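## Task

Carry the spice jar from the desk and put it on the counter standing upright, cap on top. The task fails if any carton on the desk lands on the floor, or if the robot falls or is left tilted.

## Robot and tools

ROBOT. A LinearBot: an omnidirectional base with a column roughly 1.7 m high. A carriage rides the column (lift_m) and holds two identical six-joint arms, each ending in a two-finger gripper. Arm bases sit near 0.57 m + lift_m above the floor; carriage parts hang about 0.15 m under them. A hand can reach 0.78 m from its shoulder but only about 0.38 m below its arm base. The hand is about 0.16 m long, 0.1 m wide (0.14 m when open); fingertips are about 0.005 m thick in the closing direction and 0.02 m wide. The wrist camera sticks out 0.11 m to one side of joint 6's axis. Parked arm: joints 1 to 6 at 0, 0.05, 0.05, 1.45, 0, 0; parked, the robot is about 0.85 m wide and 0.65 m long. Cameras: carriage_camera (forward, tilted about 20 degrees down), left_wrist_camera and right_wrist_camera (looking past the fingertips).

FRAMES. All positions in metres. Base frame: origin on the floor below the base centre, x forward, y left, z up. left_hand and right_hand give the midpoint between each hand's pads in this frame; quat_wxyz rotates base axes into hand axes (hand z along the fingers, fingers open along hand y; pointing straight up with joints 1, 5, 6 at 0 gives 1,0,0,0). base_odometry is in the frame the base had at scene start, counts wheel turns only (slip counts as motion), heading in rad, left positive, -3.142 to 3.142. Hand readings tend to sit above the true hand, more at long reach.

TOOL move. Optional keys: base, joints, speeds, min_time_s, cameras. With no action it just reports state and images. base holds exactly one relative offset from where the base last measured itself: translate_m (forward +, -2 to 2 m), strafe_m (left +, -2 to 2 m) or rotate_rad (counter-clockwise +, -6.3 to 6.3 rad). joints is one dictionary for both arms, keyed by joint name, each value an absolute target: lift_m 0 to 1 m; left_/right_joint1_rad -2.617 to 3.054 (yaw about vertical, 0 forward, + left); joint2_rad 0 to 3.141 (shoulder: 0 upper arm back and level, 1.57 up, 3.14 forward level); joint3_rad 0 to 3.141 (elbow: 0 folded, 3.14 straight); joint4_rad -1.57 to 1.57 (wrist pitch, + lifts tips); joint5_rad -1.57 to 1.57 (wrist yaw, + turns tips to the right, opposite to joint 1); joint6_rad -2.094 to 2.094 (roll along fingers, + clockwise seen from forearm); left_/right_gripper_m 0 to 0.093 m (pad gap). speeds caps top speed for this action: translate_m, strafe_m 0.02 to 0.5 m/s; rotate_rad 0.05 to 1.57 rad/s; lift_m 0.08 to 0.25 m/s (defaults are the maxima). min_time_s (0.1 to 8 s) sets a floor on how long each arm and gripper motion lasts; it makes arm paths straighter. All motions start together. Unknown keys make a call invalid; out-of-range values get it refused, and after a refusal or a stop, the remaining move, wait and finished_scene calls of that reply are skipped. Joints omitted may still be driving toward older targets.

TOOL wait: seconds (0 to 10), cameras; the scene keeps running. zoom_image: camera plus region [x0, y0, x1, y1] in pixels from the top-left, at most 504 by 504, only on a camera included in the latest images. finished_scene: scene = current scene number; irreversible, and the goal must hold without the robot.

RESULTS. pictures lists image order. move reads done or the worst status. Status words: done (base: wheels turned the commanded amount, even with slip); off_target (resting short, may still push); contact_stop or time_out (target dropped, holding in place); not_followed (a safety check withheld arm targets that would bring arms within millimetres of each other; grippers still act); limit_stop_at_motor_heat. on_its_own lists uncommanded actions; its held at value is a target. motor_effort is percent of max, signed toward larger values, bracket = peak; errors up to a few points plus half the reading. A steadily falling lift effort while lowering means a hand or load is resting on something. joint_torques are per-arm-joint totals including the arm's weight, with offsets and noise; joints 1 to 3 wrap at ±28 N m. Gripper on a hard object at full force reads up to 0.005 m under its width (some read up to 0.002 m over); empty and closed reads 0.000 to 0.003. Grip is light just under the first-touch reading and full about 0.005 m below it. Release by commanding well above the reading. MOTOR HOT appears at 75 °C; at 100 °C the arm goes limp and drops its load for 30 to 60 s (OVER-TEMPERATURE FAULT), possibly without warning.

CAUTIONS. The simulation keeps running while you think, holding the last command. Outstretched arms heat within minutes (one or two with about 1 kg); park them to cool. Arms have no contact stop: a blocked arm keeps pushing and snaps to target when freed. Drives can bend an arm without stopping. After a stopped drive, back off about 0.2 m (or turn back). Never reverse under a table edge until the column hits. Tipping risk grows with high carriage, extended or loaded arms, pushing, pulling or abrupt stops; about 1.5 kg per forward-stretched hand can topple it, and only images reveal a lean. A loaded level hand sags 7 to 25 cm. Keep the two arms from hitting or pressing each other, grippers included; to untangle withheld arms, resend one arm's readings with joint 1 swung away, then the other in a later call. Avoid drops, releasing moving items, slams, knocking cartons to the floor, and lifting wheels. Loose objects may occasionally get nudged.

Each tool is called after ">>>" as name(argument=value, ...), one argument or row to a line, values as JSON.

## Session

>>> move(
)

Scene clock: 0.00 s.
Joint torques (N m): no reading
base_odometry: x=+0.000 y=+0.000 heading=+0.000
base_status: not commanded
joint_positions: lift_m=+0.300 left_joint1_rad=-0.017 left_joint2_rad=+0.038 left_joint3_rad=+0.047 left_joint4_rad=+1.430 left_joint5_rad=+0.018 left_joint6_rad=-0.006 left_gripper_m=+0.09396 right_joint1_rad=-0.013 right_joint2_rad=+0.048 right_joint3_rad=+0.042 right_joint4_rad=+1.441 right_joint5_rad=+0.022 right_joint6_rad=-0.023 right_gripper_m=+0.09396
joint_status: not commanded
motor_effort: lift_m=+30 drive_wheels=+1
left_hand: x=+0.2657 y=+0.3054 z=+1.2839 quat_wxyz=(+0.998, +0.009, +0.066, -0.012) (m; base frame)
right_hand: x=+0.2676 y=-0.3133 z=+1.2826 quat_wxyz=(+0.997, +0.011, +0.068, -0.019) (m; base frame)
pictures: carriage_camera, left_wrist_camera, right_wrist_camera
Images, in order (width x height): carriage_camera 504x504, left_wrist_camera 504x504, right_wrist_camera 504x504.

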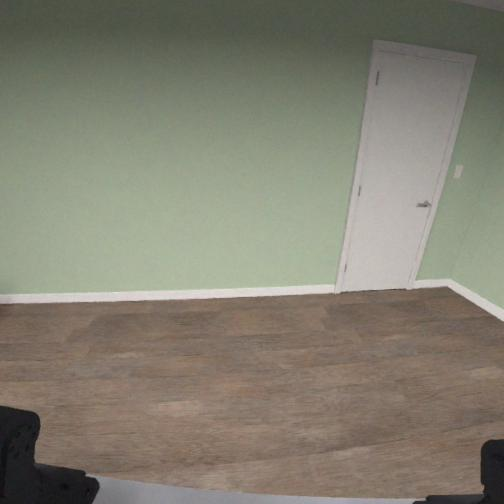

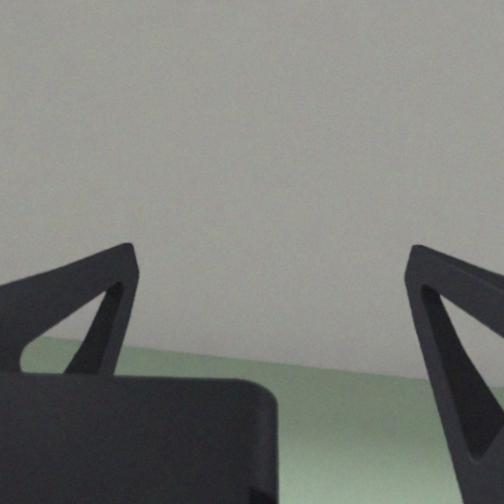

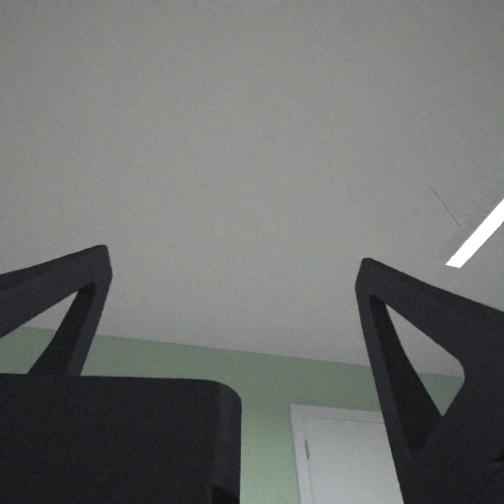

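>>> move(
  base={"rotate_rad": 1.57},
  joints={"lift_m": 0.8},
  cameras=["carriage_camera"],
)

>>> move(
  base={"rotate_rad": 3.14},
  cameras=["carriage_camera"],
)

Scene clock: 6.80 s.
Joint torques (N m): left_arm=[0.7 4.31 5.89 -0.22 -0.13 -0.04] | right_arm=[-0.03 4.37 7.04 -0.13 0 -0.13]
move: done
base_odometry: x=+0.000 y=+0.000 heading=+1.569
base_status: done
joint_positions: lift_m=+0.800 left_joint1_rad=-0.017 left_joint2_rad=+0.038 left_joint3_rad=+0.047 left_joint4_rad=+1.430 left_joint5_rad=+0.017 left_joint6_rad=-0.006 left_gripper_m=+0.09397 right_joint1_rad=-0.013 right_joint2_rad=+0.048 right_joint3_rad=+0.042 right_joint4_rad=+1.440 right_joint5_rad=+0.022 right_joint6_rad=-0.023 right_gripper_m=+0.09397
joint_status: all done
motor_effort: lift_m=+31(38) drive_wheels=+5(19)
left_hand: x=+0.2657 y=+0.3055 z=+1.7838 quat_wxyz=(+0.998, +0.009, +0.066, -0.012) (m; base frame)
right_hand: x=+0.2678 y=-0.3133 z=+1.7825 quat_wxyz=(+0.997, +0.011, +0.068, -0.019) (m; base frame)
pictures: carriage_camera
Images, in order (width x height): carriage_camera 504x504.

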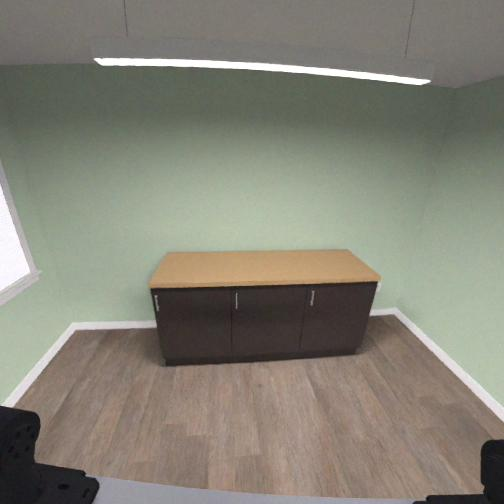

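Scene clock: 11.07 s.
Joint torques (N m): left_arm=[0.66 4.31 5.93 -0.2 -0.13 -0.05] | right_arm=[-0.06 4.38 7.02 -0.1 -0.02 -0.12]
move: done
base_odometry: x=+0.000 y=+0.000 heading=-1.574
base_status: done
joint_positions: lift_m=+0.800 left_joint1_rad=-0.017 left_joint2_rad=+0.038 left_joint3_rad=+0.047 left_joint4_rad=+1.428 left_joint5_rad=+0.017 left_joint6_rad=-0.006 left_gripper_m=+0.09398 right_joint1_rad=-0.013 right_joint2_rad=+0.048 right_joint3_rad=+0.042 right_joint4_rad=+1.438 right_joint5_rad=+0.022 right_joint6_rad=-0.023 right_gripper_m=+0.09398
joint_status: not commanded
motor_effort: lift_m=+31(31) drive_wheels=+8(15)
left_hand: x=+0.2661 y=+0.3055 z=+1.7837 quat_wxyz=(+0.998, +0.009, +0.067, -0.012) (m; base frame)
right_hand: x=+0.2685 y=-0.3133 z=+1.7824 quat_wxyz=(+0.997, +0.011, +0.070, -0.019) (m; base frame)
pictures: carriage_camera
Images, in order (width x height): carriage_camera 504x504.

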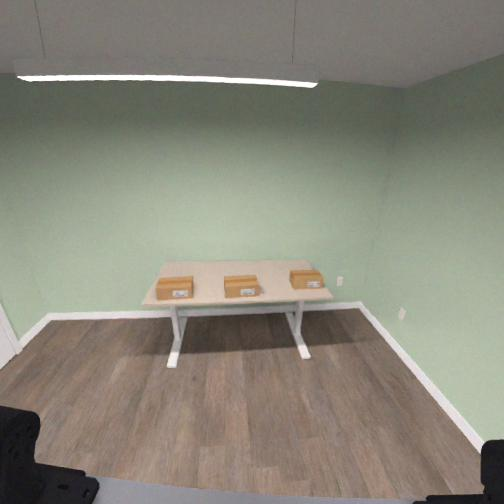

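>>> move(
  base={"rotate_rad": 0.057},
  cameras=[],
)

>>> move(
  base={"translate_m": 0.85},
  speeds={"translate_m": 0.4},
  cameras=["carriage_camera"],
)

>>> zoom_image(
  camera="carriage_camera",
  region=[80, 270, 440, 495],
)

Scene clock: 26.00 s.
Joint torques (N m): left_arm=[0.64 4.33 5.91 -0.18 -0.13 -0.05] | right_arm=[-0.02 4.34 7.04 -0.1 0 -0.12]
move: done
base_odometry: x=+0.000 y=+0.000 heading=-1.518
base_status: done
joint_positions: lift_m=+0.800 left_joint1_rad=-0.017 left_joint2_rad=+0.038 left_joint3_rad=+0.047 left_joint4_rad=+1.428 left_joint5_rad=+0.017 left_joint6_rad=-0.006 left_gripper_m=+0.09398 right_joint1_rad=-0.013 right_joint2_rad=+0.048 right_joint3_rad=+0.042 right_joint4_rad=+1.438 right_joint5_rad=+0.022 right_joint6_rad=-0.023 right_gripper_m=+0.09398
joint_status: not commanded
motor_effort: lift_m=+31(31) drive_wheels=+6(14)
left_hand: x=+0.2661 y=+0.3055 z=+1.7837 quat_wxyz=(+0.998, +0.009, +0.067, -0.012) (m; base frame)
right_hand: x=+0.2685 y=-0.3133 z=+1.7824 quat_wxyz=(+0.997, +0.011, +0.070, -0.019) (m; base frame)
pictures: none
No camera images: "cameras" was empty.

Scene clock: 30.03 s.
Joint torques (N m): left_arm=[0.64 4.37 5.91 -0.19 -0.13 -0.05] | right_arm=[-0.01 4.38 7.06 -0.11 -0.01 -0.11]
move: done
base_odometry: x=+0.046 y=-0.849 heading=-1.516
base_status: done
joint_positions: lift_m=+0.800 left_joint1_rad=-0.017 left_joint2_rad=+0.038 left_joint3_rad=+0.047 left_joint4_rad=+1.428 left_joint5_rad=+0.017 left_joint6_rad=-0.006 left_gripper_m=+0.09398 right_joint1_rad=-0.013 right_joint2_rad=+0.048 right_joint3_rad=+0.042 right_joint4_rad=+1.438 right_joint5_rad=+0.022 right_joint6_rad=-0.023 right_gripper_m=+0.09398
joint_status: not commanded
motor_effort: lift_m=+31(31) drive_wheels=-12(21)
left_hand: x=+0.2661 y=+0.3055 z=+1.7837 quat_wxyz=(+0.998, +0.009, +0.067, -0.012) (m; base frame)
right_hand: x=+0.2683 y=-0.3133 z=+1.7824 quat_wxyz=(+0.997, +0.011, +0.069, -0.019) (m; base frame)
pictures: carriage_camera
Images, in order (width x height): carriage_camera 504x504.

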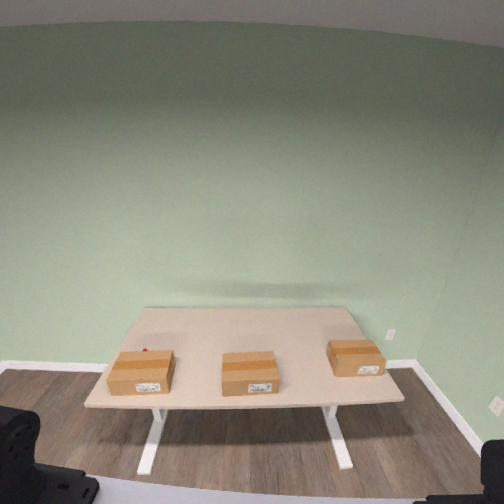

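Scaled by 1.400 from the camera's 504x504 image, which has a finer 720x720 frame.

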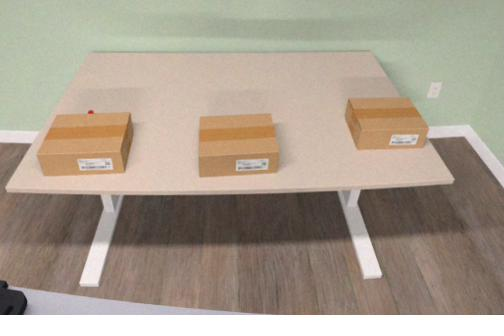

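>>> move(
  base={"strafe_m": 0.22},
  cameras=[],
)

>>> move(
  base={"translate_m": 0.45},
  joints={"left_joint1_rad": 0.14, "left_joint2_rad": 2.63, "left_joint3_rad": 1.558, "left_joint4_rad": -0.5, "left_joint5_rad": 0.0, "left_joint6_rad": 0.14, "lift_m": 0.6},
  speeds={"translate_m": 0.25},
  min_time_s=3,
  cameras=["carriage_camera", "left_wrist_camera"],
)

>>> zoom_image(
  camera="carriage_camera",
  region=[60, 340, 220, 500],
)

Scene clock: 58.20 s.
Joint torques (N m): left_arm=[0.8 4.31 5.87 -0.21 -0.13 -0.05] | right_arm=[0.02 4.33 7.02 -0.11 -0.02 -0.11]
move: done
base_odometry: x=+0.266 y=-0.837 heading=-1.517
base_status: done
joint_positions: lift_m=+0.800 left_joint1_rad=-0.018 left_joint2_rad=+0.038 left_joint3_rad=+0.047 left_joint4_rad=+1.429 left_joint5_rad=+0.017 left_joint6_rad=-0.006 left_gripper_m=+0.09398 right_joint1_rad=-0.013 right_joint2_rad=+0.048 right_joint3_rad=+0.042 right_joint4_rad=+1.438 right_joint5_rad=+0.022 right_joint6_rad=-0.023 right_gripper_m=+0.09398
joint_status: not commanded
motor_effort: lift_m=+31(31) drive_wheels=-3(12)
left_hand: x=+0.2658 y=+0.3055 z=+1.7838 quat_wxyz=(+0.998, +0.009, +0.066, -0.012) (m; base frame)
right_hand: x=+0.2683 y=-0.3133 z=+1.7824 quat_wxyz=(+0.997, +0.011, +0.069, -0.019) (m; base frame)
pictures: none
No camera images: "cameras" was empty.

Scene clock: 61.60 s.
Joint torques (N m): left_arm=[1.01 -13.35 6.71 0.45 -0.18 0.05] | right_arm=[0.03 4.41 7.08 -0.11 -0.01 -0.13]
move: done
base_odometry: x=+0.291 y=-1.286 heading=-1.516
base_status: done
joint_positions: lift_m=+0.600 left_joint1_rad=+0.135 left_joint2_rad=+2.614 left_joint3_rad=+1.539 left_joint4_rad=-0.485 left_joint5_rad=+0.008 left_joint6_rad=+0.132 left_gripper_m=+0.09398 right_joint1_rad=-0.013 right_joint2_rad=+0.048 right_joint3_rad=+0.042 right_joint4_rad=+1.439 right_joint5_rad=+0.022 right_joint6_rad=-0.023 right_gripper_m=+0.09398
joint_status: all done
motor_effort: lift_m=+27(29) drive_wheels=-8(13)
left_hand: x=+0.6494 y=+0.3644 z=+0.9684 quat_wxyz=(+0.006, -0.002, +1.000, -0.003) (m; base frame)
right_hand: x=+0.2681 y=-0.3133 z=+1.5828 quat_wxyz=(+0.997, +0.011, +0.069, -0.019) (m; base frame)
pictures: carriage_camera, left_wrist_camera
Images, in order (width x height): carriage_camera 504x504, left_wrist_camera 504x504.

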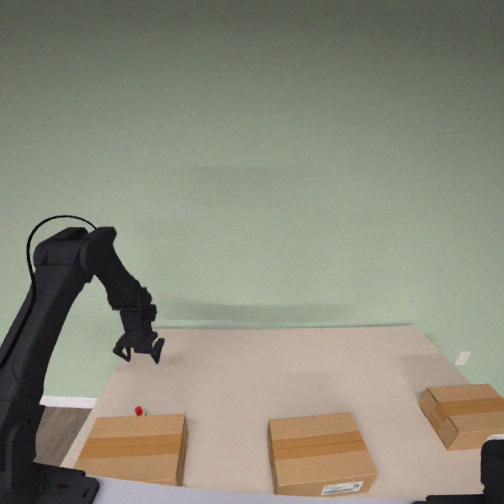

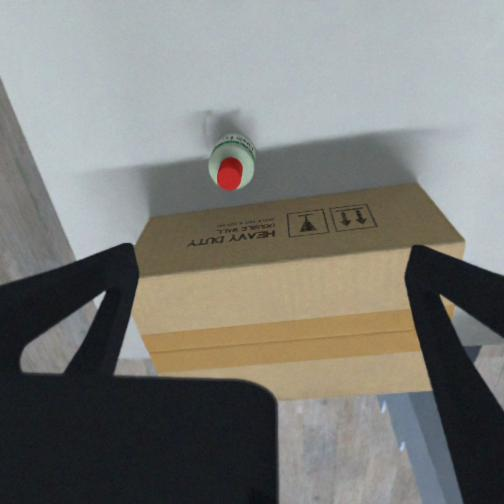

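Scaled by 3.150 from the camera's 504x504 image, which has a finer 720x720 frame.

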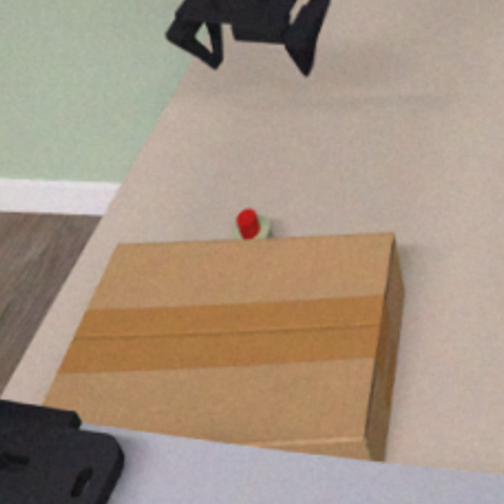

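>>> move(
  joints={"left_joint1_rad": 0.211, "left_joint2_rad": 2.521, "left_joint3_rad": 1.29, "left_joint4_rad": -0.352, "left_joint6_rad": 0.2, "lift_m": 0.52},
  min_time_s=1.2,
  cameras=["carriage_camera", "left_wrist_camera"],
)

>>> zoom_image(
  camera="left_wrist_camera",
  region=[150, 30, 370, 250],
)

Scene clock: 88.93 s.
Joint torques (N m): left_arm=[0.96 -17.16 2.78 0.57 -0.17 0.06] | right_arm=[0.03 4.36 7.01 -0.1 -0.01 -0.12]
move: done
base_odometry: x=+0.291 y=-1.286 heading=-1.516
base_status: not commanded
joint_positions: lift_m=+0.520 left_joint1_rad=+0.206 left_joint2_rad=+2.557 left_joint3_rad=+1.300 left_joint4_rad=-0.366 left_joint5_rad=+0.006 left_joint6_rad=+0.192 left_gripper_m=+0.09398 right_joint1_rad=-0.013 right_joint2_rad=+0.048 right_joint3_rad=+0.042 right_joint4_rad=+1.439 right_joint5_rad=+0.022 right_joint6_rad=-0.023 right_gripper_m=+0.09398
joint_status: all done
motor_effort: lift_m=+27(29) drive_wheels=+4(9)
left_hand: x=+0.5852 y=+0.3816 z=+0.8736 quat_wxyz=(-0.025, -0.007, +1.000, -0.008) (m; base frame)
right_hand: x=+0.2681 y=-0.3133 z=+1.5028 quat_wxyz=(+0.997, +0.011, +0.069, -0.019) (m; base frame)
pictures: carriage_camera, left_wrist_camera
Images, in order (width x height): carriage_camera 504x504, left_wrist_camera 504x504.

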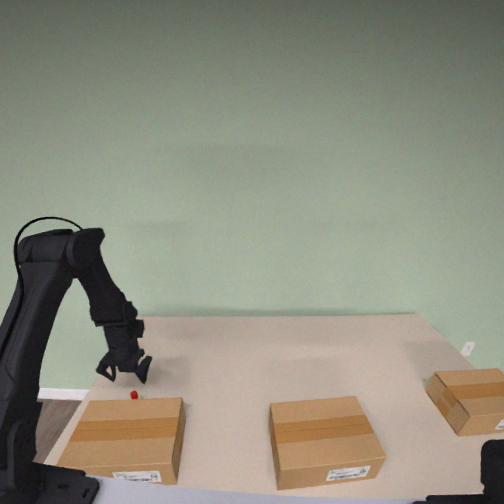

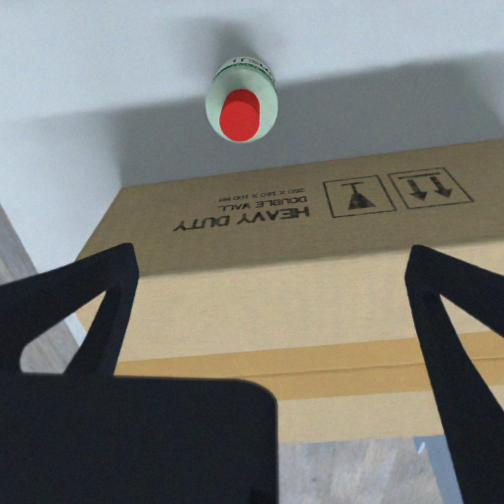

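Scaled by 2.291 from the camera's 504x504 image, which has a finer 720x720 frame.

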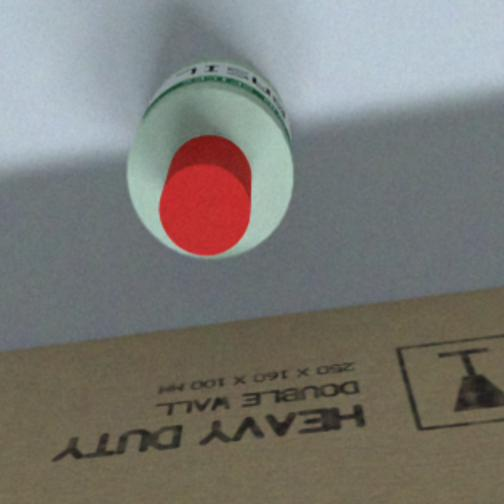

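>>> move(
  joints={"left_joint1_rad": 0.225, "left_joint2_rad": 2.515, "left_joint3_rad": 1.327, "left_joint4_rad": -0.338, "left_joint6_rad": 0.23},
  min_time_s=1.0,
  cameras=[],
)

>>> move(
  joints={"lift_m": 0.455},
  speeds={"lift_m": 0.12},
  cameras=["left_wrist_camera"],
)

Scene clock: 112.20 s.
Joint torques (N m): left_arm=[0.95 -17.2 5.5 0.66 -0.17 0.08] | right_arm=[0.01 4.36 7.02 -0.11 -0.01 -0.13]
move: done
base_odometry: x=+0.291 y=-1.286 heading=-1.516
base_status: not commanded
joint_positions: lift_m=+0.520 left_joint1_rad=+0.221 left_joint2_rad=+2.551 left_joint3_rad=+1.311 left_joint4_rad=-0.350 left_joint5_rad=+0.006 left_joint6_rad=+0.222 left_gripper_m=+0.09398 right_joint1_rad=-0.013 right_joint2_rad=+0.048 right_joint3_rad=+0.042 right_joint4_rad=+1.439 right_joint5_rad=+0.022 right_joint6_rad=-0.023 right_gripper_m=+0.09398
joint_status: all done
motor_effort: lift_m=+27(28) drive_wheels=+3(6)
left_hand: x=+0.5953 y=+0.3892 z=+0.8773 quat_wxyz=(-0.008, +0.000, +1.000, -0.005) (m; base frame)
right_hand: x=+0.2681 y=-0.3133 z=+1.5028 quat_wxyz=(+0.997, +0.011, +0.069, -0.019) (m; base frame)
pictures: none
No camera images: "cameras" was empty.

Scene clock: 113.13 s.
Joint torques (N m): left_arm=[0.9 -16.1 5.23 0.65 -0.16 0.04] | right_arm=[0.02 4.34 7.06 -0.12 -0.01 -0.13]
move: done
base_odometry: x=+0.291 y=-1.286 heading=-1.516
base_status: not commanded
joint_positions: lift_m=+0.455 left_joint1_rad=+0.221 left_joint2_rad=+2.539 left_joint3_rad=+1.315 left_joint4_rad=-0.345 left_joint5_rad=+0.006 left_joint6_rad=+0.222 left_gripper_m=+0.09398 right_joint1_rad=-0.013 right_joint2_rad=+0.048 right_joint3_rad=+0.042 right_joint4_rad=+1.439 right_joint5_rad=+0.022 right_joint6_rad=-0.023 right_gripper_m=+0.09398
joint_status: all done
motor_effort: lift_m=+28(29) drive_wheels=+5(9)
left_hand: x=+0.6015 y=+0.3906 z=+0.8168 quat_wxyz=(+0.002, +0.001, +1.000, -0.003) (m; base frame)
right_hand: x=+0.2681 y=-0.3133 z=+1.4377 quat_wxyz=(+0.997, +0.011, +0.069, -0.019) (m; base frame)
pictures: left_wrist_camera
Images, in order (width x height): left_wrist_camera 504x504.

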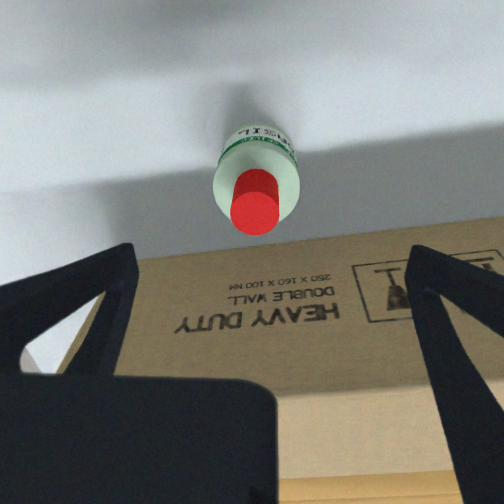

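>>> move(
  joints={"left_joint1_rad": 0.241, "lift_m": 0.384},
  speeds={"lift_m": 0.1},
  cameras=["left_wrist_camera"],
)

>>> move(
  joints={"left_gripper_m": 0.031},
  min_time_s=1.5,
  cameras=["left_wrist_camera", "carriage_camera"],
)

Scene clock: 130.53 s.
Joint torques (N m): left_arm=[0.73 -15.86 5.33 0.63 -0.15 0.03] | right_arm=[0.03 4.45 7.09 -0.11 -0.01 -0.12]
move: done
base_odometry: x=+0.291 y=-1.286 heading=-1.516
base_status: not commanded
joint_positions: lift_m=+0.384 left_joint1_rad=+0.239 left_joint2_rad=+2.535 left_joint3_rad=+1.315 left_joint4_rad=-0.342 left_joint5_rad=+0.006 left_joint6_rad=+0.222 left_gripper_m=+0.09398 right_joint1_rad=-0.013 right_joint2_rad=+0.048 right_joint3_rad=+0.042 right_joint4_rad=+1.439 right_joint5_rad=+0.022 right_joint6_rad=-0.023 right_gripper_m=+0.09398
joint_status: all done
motor_effort: lift_m=+28(29) drive_wheels=+5(9)
left_hand: x=+0.6016 y=+0.3979 z=+0.7472 quat_wxyz=(+0.005, -0.008, +1.000, -0.002) (m; base frame)
right_hand: x=+0.2681 y=-0.3133 z=+1.3668 quat_wxyz=(+0.997, +0.011, +0.069, -0.019) (m; base frame)
pictures: left_wrist_camera
Images, in order (width x height): left_wrist_camera 504x504.

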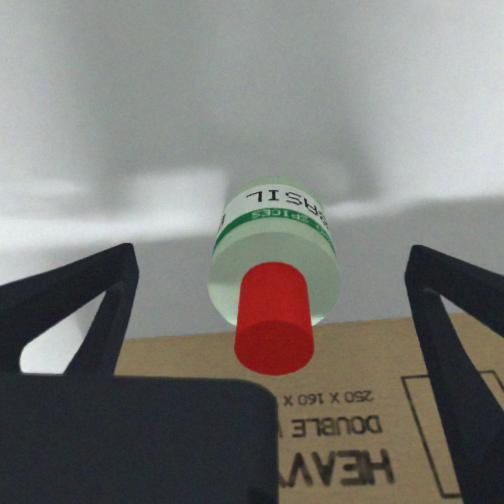

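Scene clock: 132.33 s.
Joint torques (N m): left_arm=[0.77 -15.75 5.31 0.63 -0.15 0.04] | right_arm=[0.03 4.38 7.05 -0.11 -0.01 -0.13]
move: off_target
base_odometry: x=+0.291 y=-1.286 heading=-1.516
base_status: not commanded
joint_positions: lift_m=+0.384 left_joint1_rad=+0.239 left_joint2_rad=+2.535 left_joint3_rad=+1.315 left_joint4_rad=-0.342 left_joint5_rad=+0.006 left_joint6_rad=+0.222 left_gripper_m=+0.03758 right_joint1_rad=-0.013 right_joint2_rad=+0.048 right_joint3_rad=+0.042 right_joint4_rad=+1.439 right_joint5_rad=+0.022 right_joint6_rad=-0.023 right_gripper_m=+0.09398
joint_status: left_gripper_m off_target (ended at +0.03760, target +0.03100)
motor_effort: lift_m=+28(28) drive_wheels=+4(6)
left_hand: x=+0.6016 y=+0.3979 z=+0.7472 quat_wxyz=(+0.005, -0.008, +1.000, -0.002) (m; base frame)
right_hand: x=+0.2681 y=-0.3133 z=+1.3668 quat_wxyz=(+0.997, +0.011, +0.069, -0.019) (m; base frame)
pictures: carriage_camera, left_wrist_camera
Images, in order (width x height): carriage_camera 504x504, left_wrist_camera 504x504.

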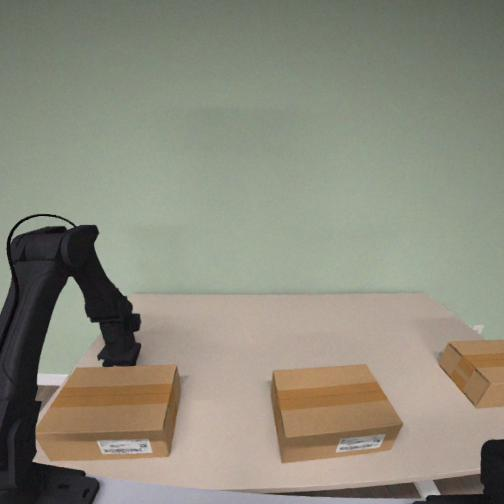

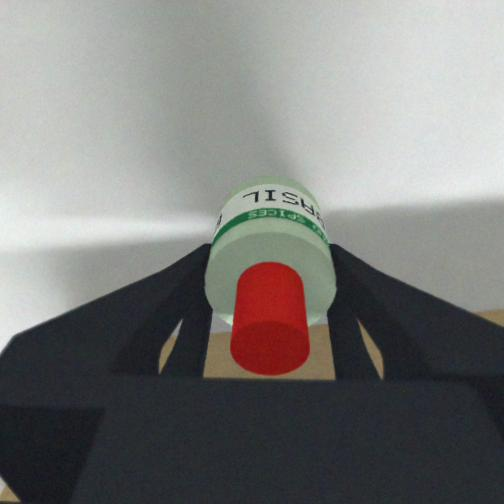

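>>> move(
  joints={"lift_m": 0.62},
  speeds={"lift_m": 0.2},
  cameras=["left_wrist_camera"],
)

>>> move(
  joints={"left_joint1_rad": 0.0, "left_joint2_rad": 1.8, "left_joint3_rad": 1.5, "left_joint4_rad": -1.27, "left_joint6_rad": 0.0},
  base={"translate_m": -1.7},
  speeds={"translate_m": 0.4},
  min_time_s=2.5,
  cameras=["carriage_camera"],
)

>>> move(
  base={"rotate_rad": -3.121},
  speeds={"rotate_rad": 1.2},
  cameras=["carriage_camera", "left_wrist_camera"],
)

Scene clock: 151.77 s.
Joint torques (N m): left_arm=[0.66 -15.76 5.24 0.63 -0.17 0.05] | right_arm=[0.01 4.36 7.02 -0.11 -0.02 -0.12]
move: done
base_odometry: x=+0.291 y=-1.286 heading=-1.516
base_status: not commanded
joint_positions: lift_m=+0.620 left_joint1_rad=+0.239 left_joint2_rad=+2.534 left_joint3_rad=+1.315 left_joint4_rad=-0.340 left_joint5_rad=+0.006 left_joint6_rad=+0.222 left_gripper_m=+0.03758 right_joint1_rad=-0.013 right_joint2_rad=+0.048 right_joint3_rad=+0.042 right_joint4_rad=+1.439 right_joint5_rad=+0.022 right_joint6_rad=-0.023 right_gripper_m=+0.09398
joint_status: all done
motor_effort: lift_m=+31(38) drive_wheels=+5(9)
left_hand: x=+0.6026 y=+0.3981 z=+0.9834 quat_wxyz=(+0.006, -0.008, +1.000, -0.001) (m; base frame)
right_hand: x=+0.2681 y=-0.3133 z=+1.6025 quat_wxyz=(+0.997, +0.011, +0.069, -0.019) (m; base frame)
pictures: left_wrist_camera
Images, in order (width x height): left_wrist_camera 504x504.

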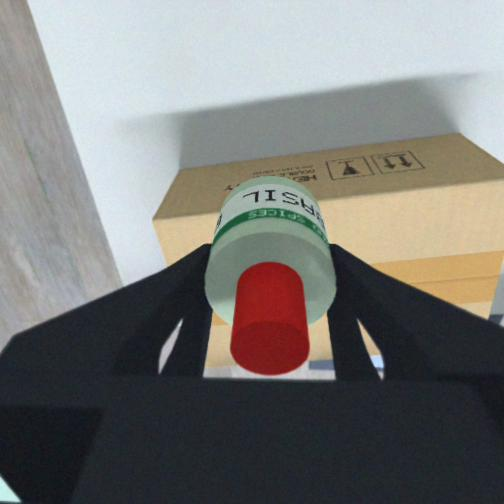

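Scene clock: 157.93 s.
Joint torques (N m): left_arm=[0.24 -12.78 9.1 0.38 -0.16 -0.14] | right_arm=[0.02 4.41 7.04 -0.1 -0.01 -0.11]
move: done
base_odometry: x=+0.198 y=+0.411 heading=-1.516
base_status: done
joint_positions: lift_m=+0.620 left_joint1_rad=+0.005 left_joint2_rad=+1.826 left_joint3_rad=+1.475 left_joint4_rad=-1.263 left_joint5_rad=+0.004 left_joint6_rad=+0.008 left_gripper_m=+0.03758 right_joint1_rad=-0.013 right_joint2_rad=+0.048 right_joint3_rad=+0.042 right_joint4_rad=+1.439 right_joint5_rad=+0.022 right_joint6_rad=-0.023 right_gripper_m=+0.09398
joint_status: all done
motor_effort: lift_m=+31(31) drive_wheels=-4(15)
left_hand: x=+0.5595 y=+0.3099 z=+1.2697 quat_wxyz=(-0.022, +0.001, +1.000, -0.002) (m; base frame)
right_hand: x=+0.2682 y=-0.3133 z=+1.6024 quat_wxyz=(+0.997, +0.011, +0.069, -0.019) (m; base frame)
pictures: carriage_camera
Images, in order (width x height): carriage_camera 504x504.

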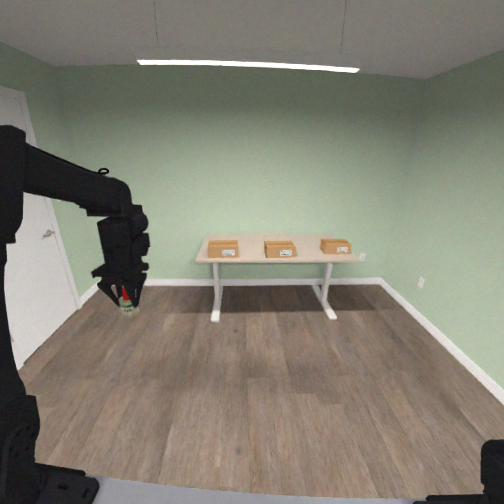

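Scene clock: 162.33 s.
Joint torques (N m): left_arm=[0.44 -12.82 8.8 0.38 -0.14 -0.14] | right_arm=[0.03 4.38 7.04 -0.1 -0.01 -0.11]
move: done
base_odometry: x=+0.198 y=+0.411 heading=+1.647
base_status: done
joint_positions: lift_m=+0.620 left_joint1_rad=+0.001 left_joint2_rad=+1.826 left_joint3_rad=+1.478 left_joint4_rad=-1.263 left_joint5_rad=+0.002 left_joint6_rad=+0.007 left_gripper_m=+0.03758 right_joint1_rad=-0.013 right_joint2_rad=+0.048 right_joint3_rad=+0.042 right_joint4_rad=+1.438 right_joint5_rad=+0.022 right_joint6_rad=-0.023 right_gripper_m=+0.09400
joint_status: not commanded
motor_effort: lift_m=+31(31) drive_wheels=+6(18)
left_hand: x=+0.5603 y=+0.3089 z=+1.2704 quat_wxyz=(-0.020, +0.003, +1.000, -0.001) (m; base frame)
right_hand: x=+0.2683 y=-0.3133 z=+1.6024 quat_wxyz=(+0.997, +0.011, +0.069, -0.019) (m; base frame)
pictures: carriage_camera, left_wrist_camera
Images, in order (width x height): carriage_camera 504x504, left_wrist_camera 504x504.

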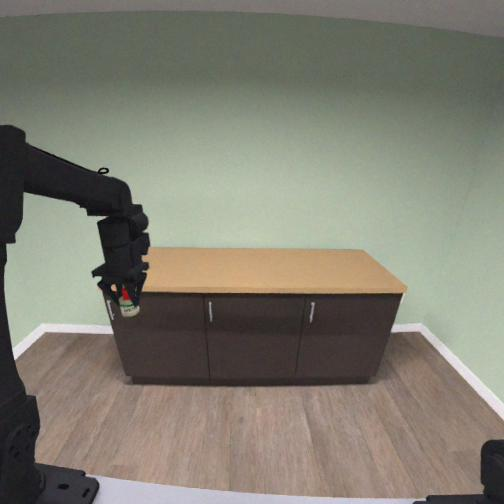

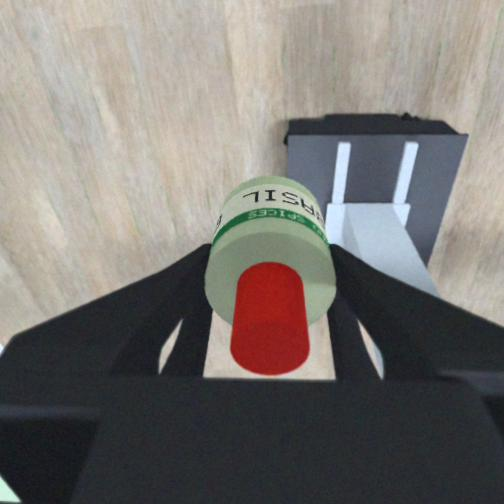

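>>> move(
  base={"translate_m": 0.79},
  joints={"lift_m": 0.68, "left_joint1_rad": 0.0, "left_joint2_rad": 2.4, "left_joint3_rad": 1.227, "left_joint4_rad": -0.415},
  speeds={"translate_m": 0.3},
  min_time_s=2.5,
  cameras=["carriage_camera", "left_wrist_camera"],
)

Scene clock: 173.57 s.
Joint torques (N m): left_arm=[0.61 -11.55 3.41 0.64 -0.14 -0.13] | right_arm=[-0.01 4.36 7.04 -0.1 0 -0.13]
move: done
base_odometry: x=+0.139 y=+1.199 heading=+1.645
base_status: done
joint_positions: lift_m=+0.680 left_joint1_rad=+0.001 left_joint2_rad=+2.384 left_joint3_rad=+1.237 left_joint4_rad=-0.421 left_joint5_rad=+0.002 left_joint6_rad=+0.007 left_gripper_m=+0.03758 right_joint1_rad=-0.013 right_joint2_rad=+0.048 right_joint3_rad=+0.042 right_joint4_rad=+1.438 right_joint5_rad=+0.022 right_joint6_rad=-0.023 right_gripper_m=+0.09400
joint_status: all done
motor_effort: lift_m=+31(38) drive_wheels=-11(21)
left_hand: x=+0.6008 y=+0.3089 z=+1.0848 quat_wxyz=(+0.002, +0.003, +1.000, -0.001) (m; base frame)
right_hand: x=+0.2683 y=-0.3133 z=+1.6625 quat_wxyz=(+0.997, +0.011, +0.069, -0.019) (m; base frame)
pictures: carriage_camera, left_wrist_camera
Images, in order (width x height): carriage_camera 504x504, left_wrist_camera 504x504.

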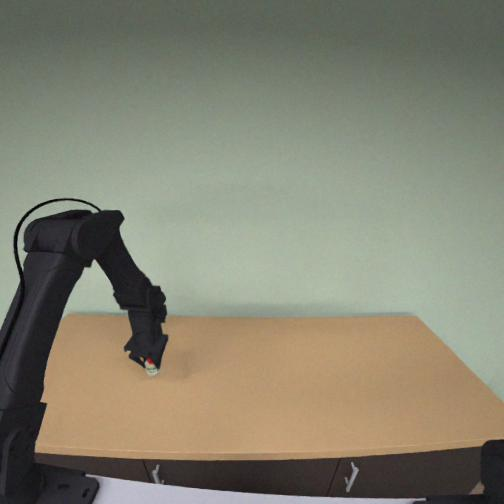

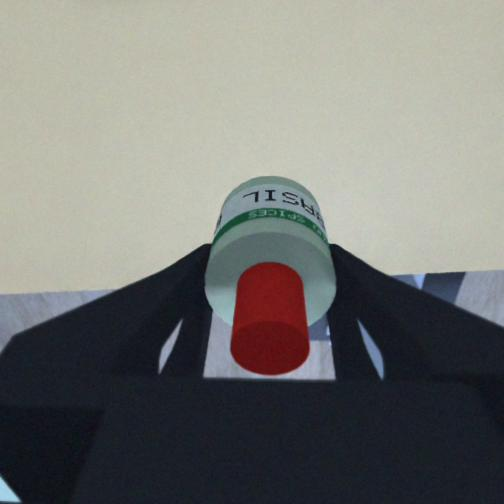

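>>> move(
  joints={"lift_m": 0.555},
  speeds={"lift_m": 0.15},
  cameras=[],
)

>>> move(
  joints={"lift_m": 0.538},
  speeds={"lift_m": 0.08},
  cameras=[],
)

>>> move(
  joints={"lift_m": 0.532},
  speeds={"lift_m": 0.08},
  cameras=["carriage_camera", "left_wrist_camera"],
)

>>> zoom_image(
  camera="carriage_camera",
  region=[100, 320, 200, 420],
)

Scene clock: 184.67 s.
Joint torques (N m): left_arm=[0.57 -12.6 3.55 0.6 -0.13 -0.15] | right_arm=[0.03 4.38 7.01 -0.1 -0.01 -0.11]
move: done
base_odometry: x=+0.139 y=+1.199 heading=+1.646
base_status: not commanded
joint_positions: lift_m=+0.555 left_joint1_rad=+0.001 left_joint2_rad=+2.394 left_joint3_rad=+1.235 left_joint4_rad=-0.419 left_joint5_rad=+0.002 left_joint6_rad=+0.007 left_gripper_m=+0.03758 right_joint1_rad=-0.013 right_joint2_rad=+0.048 right_joint3_rad=+0.042 right_joint4_rad=+1.438 right_joint5_rad=+0.022 right_joint6_rad=-0.023 right_gripper_m=+0.09400
joint_status: all done
motor_effort: lift_m=+28(29) drive_wheels=-11(12)
left_hand: x=+0.5978 y=+0.3089 z=+0.9562 quat_wxyz=(-0.003, +0.003, +1.000, -0.001) (m; base frame)
right_hand: x=+0.2683 y=-0.3133 z=+1.5377 quat_wxyz=(+0.997, +0.011, +0.069, -0.019) (m; base frame)
pictures: none
No camera images: "cameras" was empty.

Scene clock: 185.23 s.
Joint torques (N m): left_arm=[0.57 -12.55 3.79 0.57 -0.13 -0.12] | right_arm=[0.02 4.38 7.02 -0.09 -0.01 -0.12]
move: done
base_odometry: x=+0.139 y=+1.199 heading=+1.646
base_status: not commanded
joint_positions: lift_m=+0.538 left_joint1_rad=+0.001 left_joint2_rad=+2.395 left_joint3_rad=+1.234 left_joint4_rad=-0.416 left_joint5_rad=+0.002 left_joint6_rad=+0.007 left_gripper_m=+0.03758 right_joint1_rad=-0.013 right_joint2_rad=+0.048 right_joint3_rad=+0.042 right_joint4_rad=+1.438 right_joint5_rad=+0.022 right_joint6_rad=-0.023 right_gripper_m=+0.09400
joint_status: all done
motor_effort: lift_m=+28(29) drive_wheels=-10(12)
left_hand: x=+0.5975 y=+0.3089 z=+0.9387 quat_wxyz=(-0.003, +0.003, +1.000, -0.001) (m; base frame)
right_hand: x=+0.2683 y=-0.3133 z=+1.5207 quat_wxyz=(+0.997, +0.011, +0.069, -0.019) (m; base frame)
pictures: none
No camera images: "cameras" was empty.

Scene clock: 185.67 s.
Joint torques (N m): left_arm=[0.58 -11.69 3.73 0.65 -0.14 -0.14] | right_arm=[0.08 4.36 7.06 -0.1 0 -0.11]
move: done
base_odometry: x=+0.139 y=+1.199 heading=+1.646
base_status: not commanded
joint_positions: lift_m=+0.532 left_joint1_rad=+0.001 left_joint2_rad=+2.385 left_joint3_rad=+1.234 left_joint4_rad=-0.421 left_joint5_rad=+0.002 left_joint6_rad=+0.007 left_gripper_m=+0.03758 right_joint1_rad=-0.013 right_joint2_rad=+0.048 right_joint3_rad=+0.042 right_joint4_rad=+1.438 right_joint5_rad=+0.022 right_joint6_rad=-0.023 right_gripper_m=+0.09400
joint_status: all done
motor_effort: lift_m=+25(25) drive_wheels=-11(12)
left_hand: x=+0.5990 y=+0.3089 z=+0.9363 quat_wxyz=(-0.001, +0.003, +1.000, -0.001) (m; base frame)
right_hand: x=+0.2683 y=-0.3133 z=+1.5149 quat_wxyz=(+0.997, +0.011, +0.069, -0.019) (m; base frame)
pictures: carriage_camera, left_wrist_camera
Images, in order (width x height): carriage_camera 504x504, left_wrist_camera 504x504.

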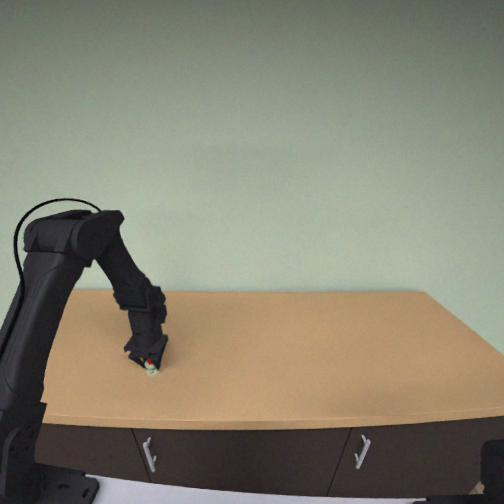

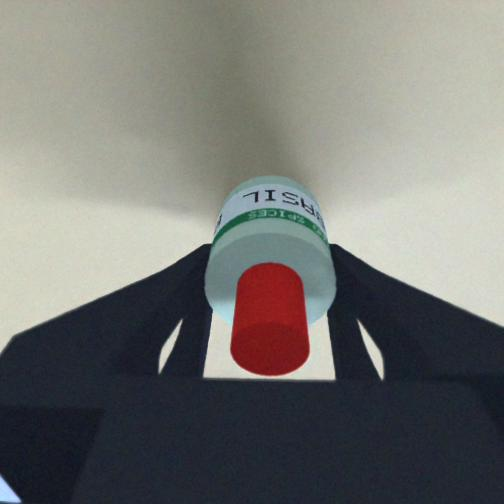

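Scaled by 5.040 from the camera's 504x504 image, which has a finer 720x720 frame.

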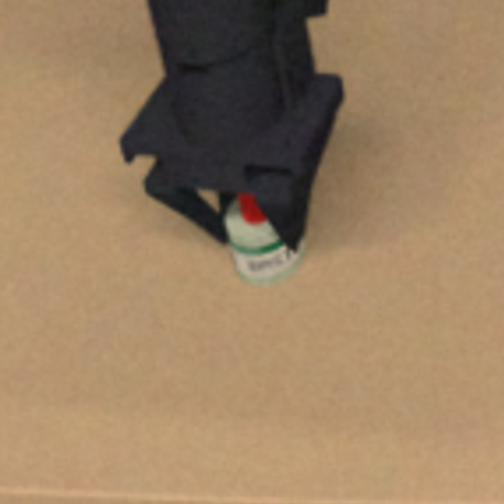

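>>> move(
  joints={"lift_m": 0.535},
  speeds={"lift_m": 0.08},
  cameras=[],
)

>>> move(
  joints={"left_gripper_m": 0.08},
  min_time_s=1.8,
  cameras=["left_wrist_camera", "carriage_camera"],
)

Scene clock: 191.50 s.
Joint torques (N m): left_arm=[0.61 -11.88 3.82 0.63 -0.12 -0.12] | right_arm=[0.06 4.37 7.06 -0.11 -0.02 -0.12]
move: done
base_odometry: x=+0.139 y=+1.199 heading=+1.646
base_status: not commanded
joint_positions: lift_m=+0.535 left_joint1_rad=+0.001 left_joint2_rad=+2.386 left_joint3_rad=+1.234 left_joint4_rad=-0.418 left_joint5_rad=+0.002 left_joint6_rad=+0.007 left_gripper_m=+0.03758 right_joint1_rad=-0.013 right_joint2_rad=+0.048 right_joint3_rad=+0.042 right_joint4_rad=+1.438 right_joint5_rad=+0.022 right_joint6_rad=-0.023 right_gripper_m=+0.09400
joint_status: all done
motor_effort: lift_m=+32(35) drive_wheels=-8(12)
left_hand: x=+0.5994 y=+0.3089 z=+0.9384 quat_wxyz=(+0.000, +0.003, +1.000, -0.001) (m; base frame)
right_hand: x=+0.2683 y=-0.3133 z=+1.5174 quat_wxyz=(+0.997, +0.011, +0.069, -0.019) (m; base frame)
pictures: none
No camera images: "cameras" was empty.

Scene clock: 193.60 s.
Joint torques (N m): left_arm=[0.53 -11.75 3.7 0.6 -0.14 -0.13] | right_arm=[0.01 4.36 7.05 -0.1 0 -0.12]
move: done
base_odometry: x=+0.139 y=+1.199 heading=+1.646
base_status: not commanded
joint_positions: lift_m=+0.535 left_joint1_rad=+0.001 left_joint2_rad=+2.386 left_joint3_rad=+1.234 left_joint4_rad=-0.418 left_joint5_rad=+0.002 left_joint6_rad=+0.007 left_gripper_m=+0.07992 right_joint1_rad=-0.013 right_joint2_rad=+0.048 right_joint3_rad=+0.042 right_joint4_rad=+1.438 right_joint5_rad=+0.022 right_joint6_rad=-0.023 right_gripper_m=+0.09400
joint_status: all done
motor_effort: lift_m=+32(32) drive_wheels=-10(12)
left_hand: x=+0.5994 y=+0.3089 z=+0.9384 quat_wxyz=(+0.000, +0.003, +1.000, -0.001) (m; base frame)
right_hand: x=+0.2683 y=-0.3133 z=+1.5174 quat_wxyz=(+0.997, +0.011, +0.069, -0.019) (m; base frame)
pictures: carriage_camera, left_wrist_camera
Images, in order (width x height): carriage_camera 504x504, left_wrist_camera 504x504.

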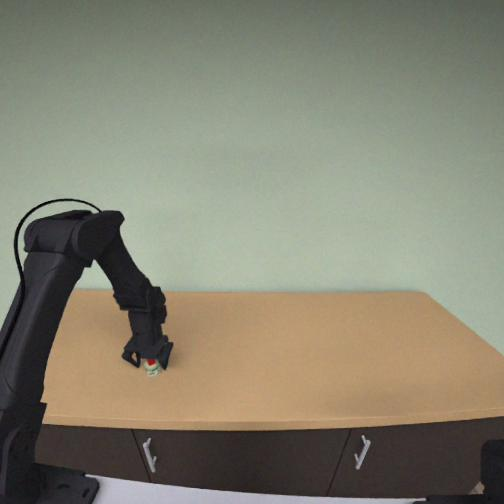

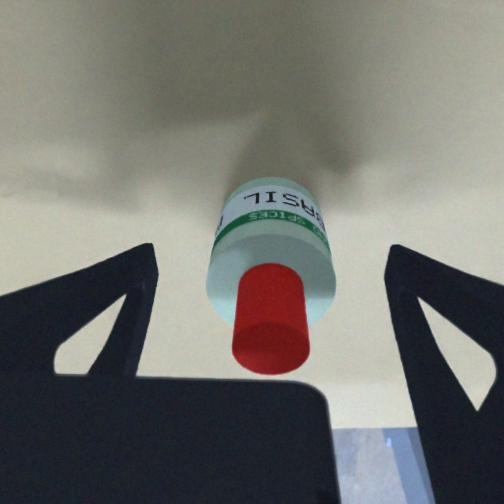

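Released and standing. Raise slowly and verify.

>>> move(
  joints={"lift_m": 0.72},
  speeds={"lift_m": 0.12},
  cameras=["left_wrist_camera", "carriage_camera"],
)

>>> zoom_image(
  camera="carriage_camera",
  region=[100, 330, 220, 450],
)

Scene clock: 199.00 s.
Joint torques (N m): left_arm=[0.54 -12.29 3.66 0.58 -0.13 -0.12] | right_arm=[0.03 4.36 7.05 -0.12 -0.01 -0.12]
move: done
base_odometry: x=+0.139 y=+1.199 heading=+1.646
base_status: not commanded
joint_positions: lift_m=+0.720 left_joint1_rad=+0.001 left_joint2_rad=+2.393 left_joint3_rad=+1.234 left_joint4_rad=-0.417 left_joint5_rad=+0.002 left_joint6_rad=+0.007 left_gripper_m=+0.07992 right_joint1_rad=-0.013 right_joint2_rad=+0.048 right_joint3_rad=+0.042 right_joint4_rad=+1.438 right_joint5_rad=+0.022 right_joint6_rad=-0.023 right_gripper_m=+0.09400
joint_status: all done
motor_effort: lift_m=+30(38) drive_wheels=-10(12)
left_hand: x=+0.5981 y=+0.3089 z=+1.1214 quat_wxyz=(-0.002, +0.003, +1.000, -0.001) (m; base frame)
right_hand: x=+0.2683 y=-0.3133 z=+1.7025 quat_wxyz=(+0.997, +0.011, +0.069, -0.019) (m; base frame)
pictures: carriage_camera, left_wrist_camera
Images, in order (width x height): carriage_camera 504x504, left_wrist_camera 504x504.

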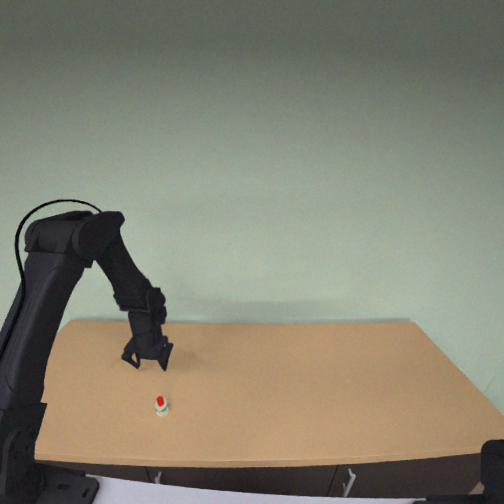

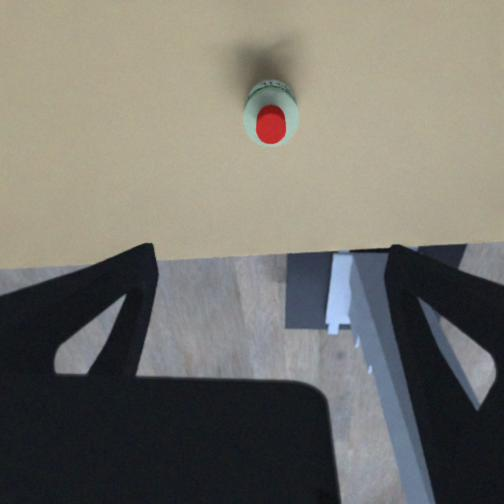

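Scaled by 4.200 from the camera's 504x504 image, which has a finer 720x720 frame.

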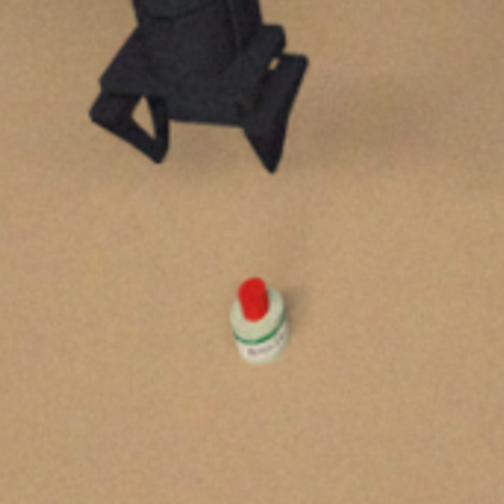

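The jar stands upright with its cap up on the counter.

>>> finished_scene(
  scene=3,
)

The scene is finished: the task was done.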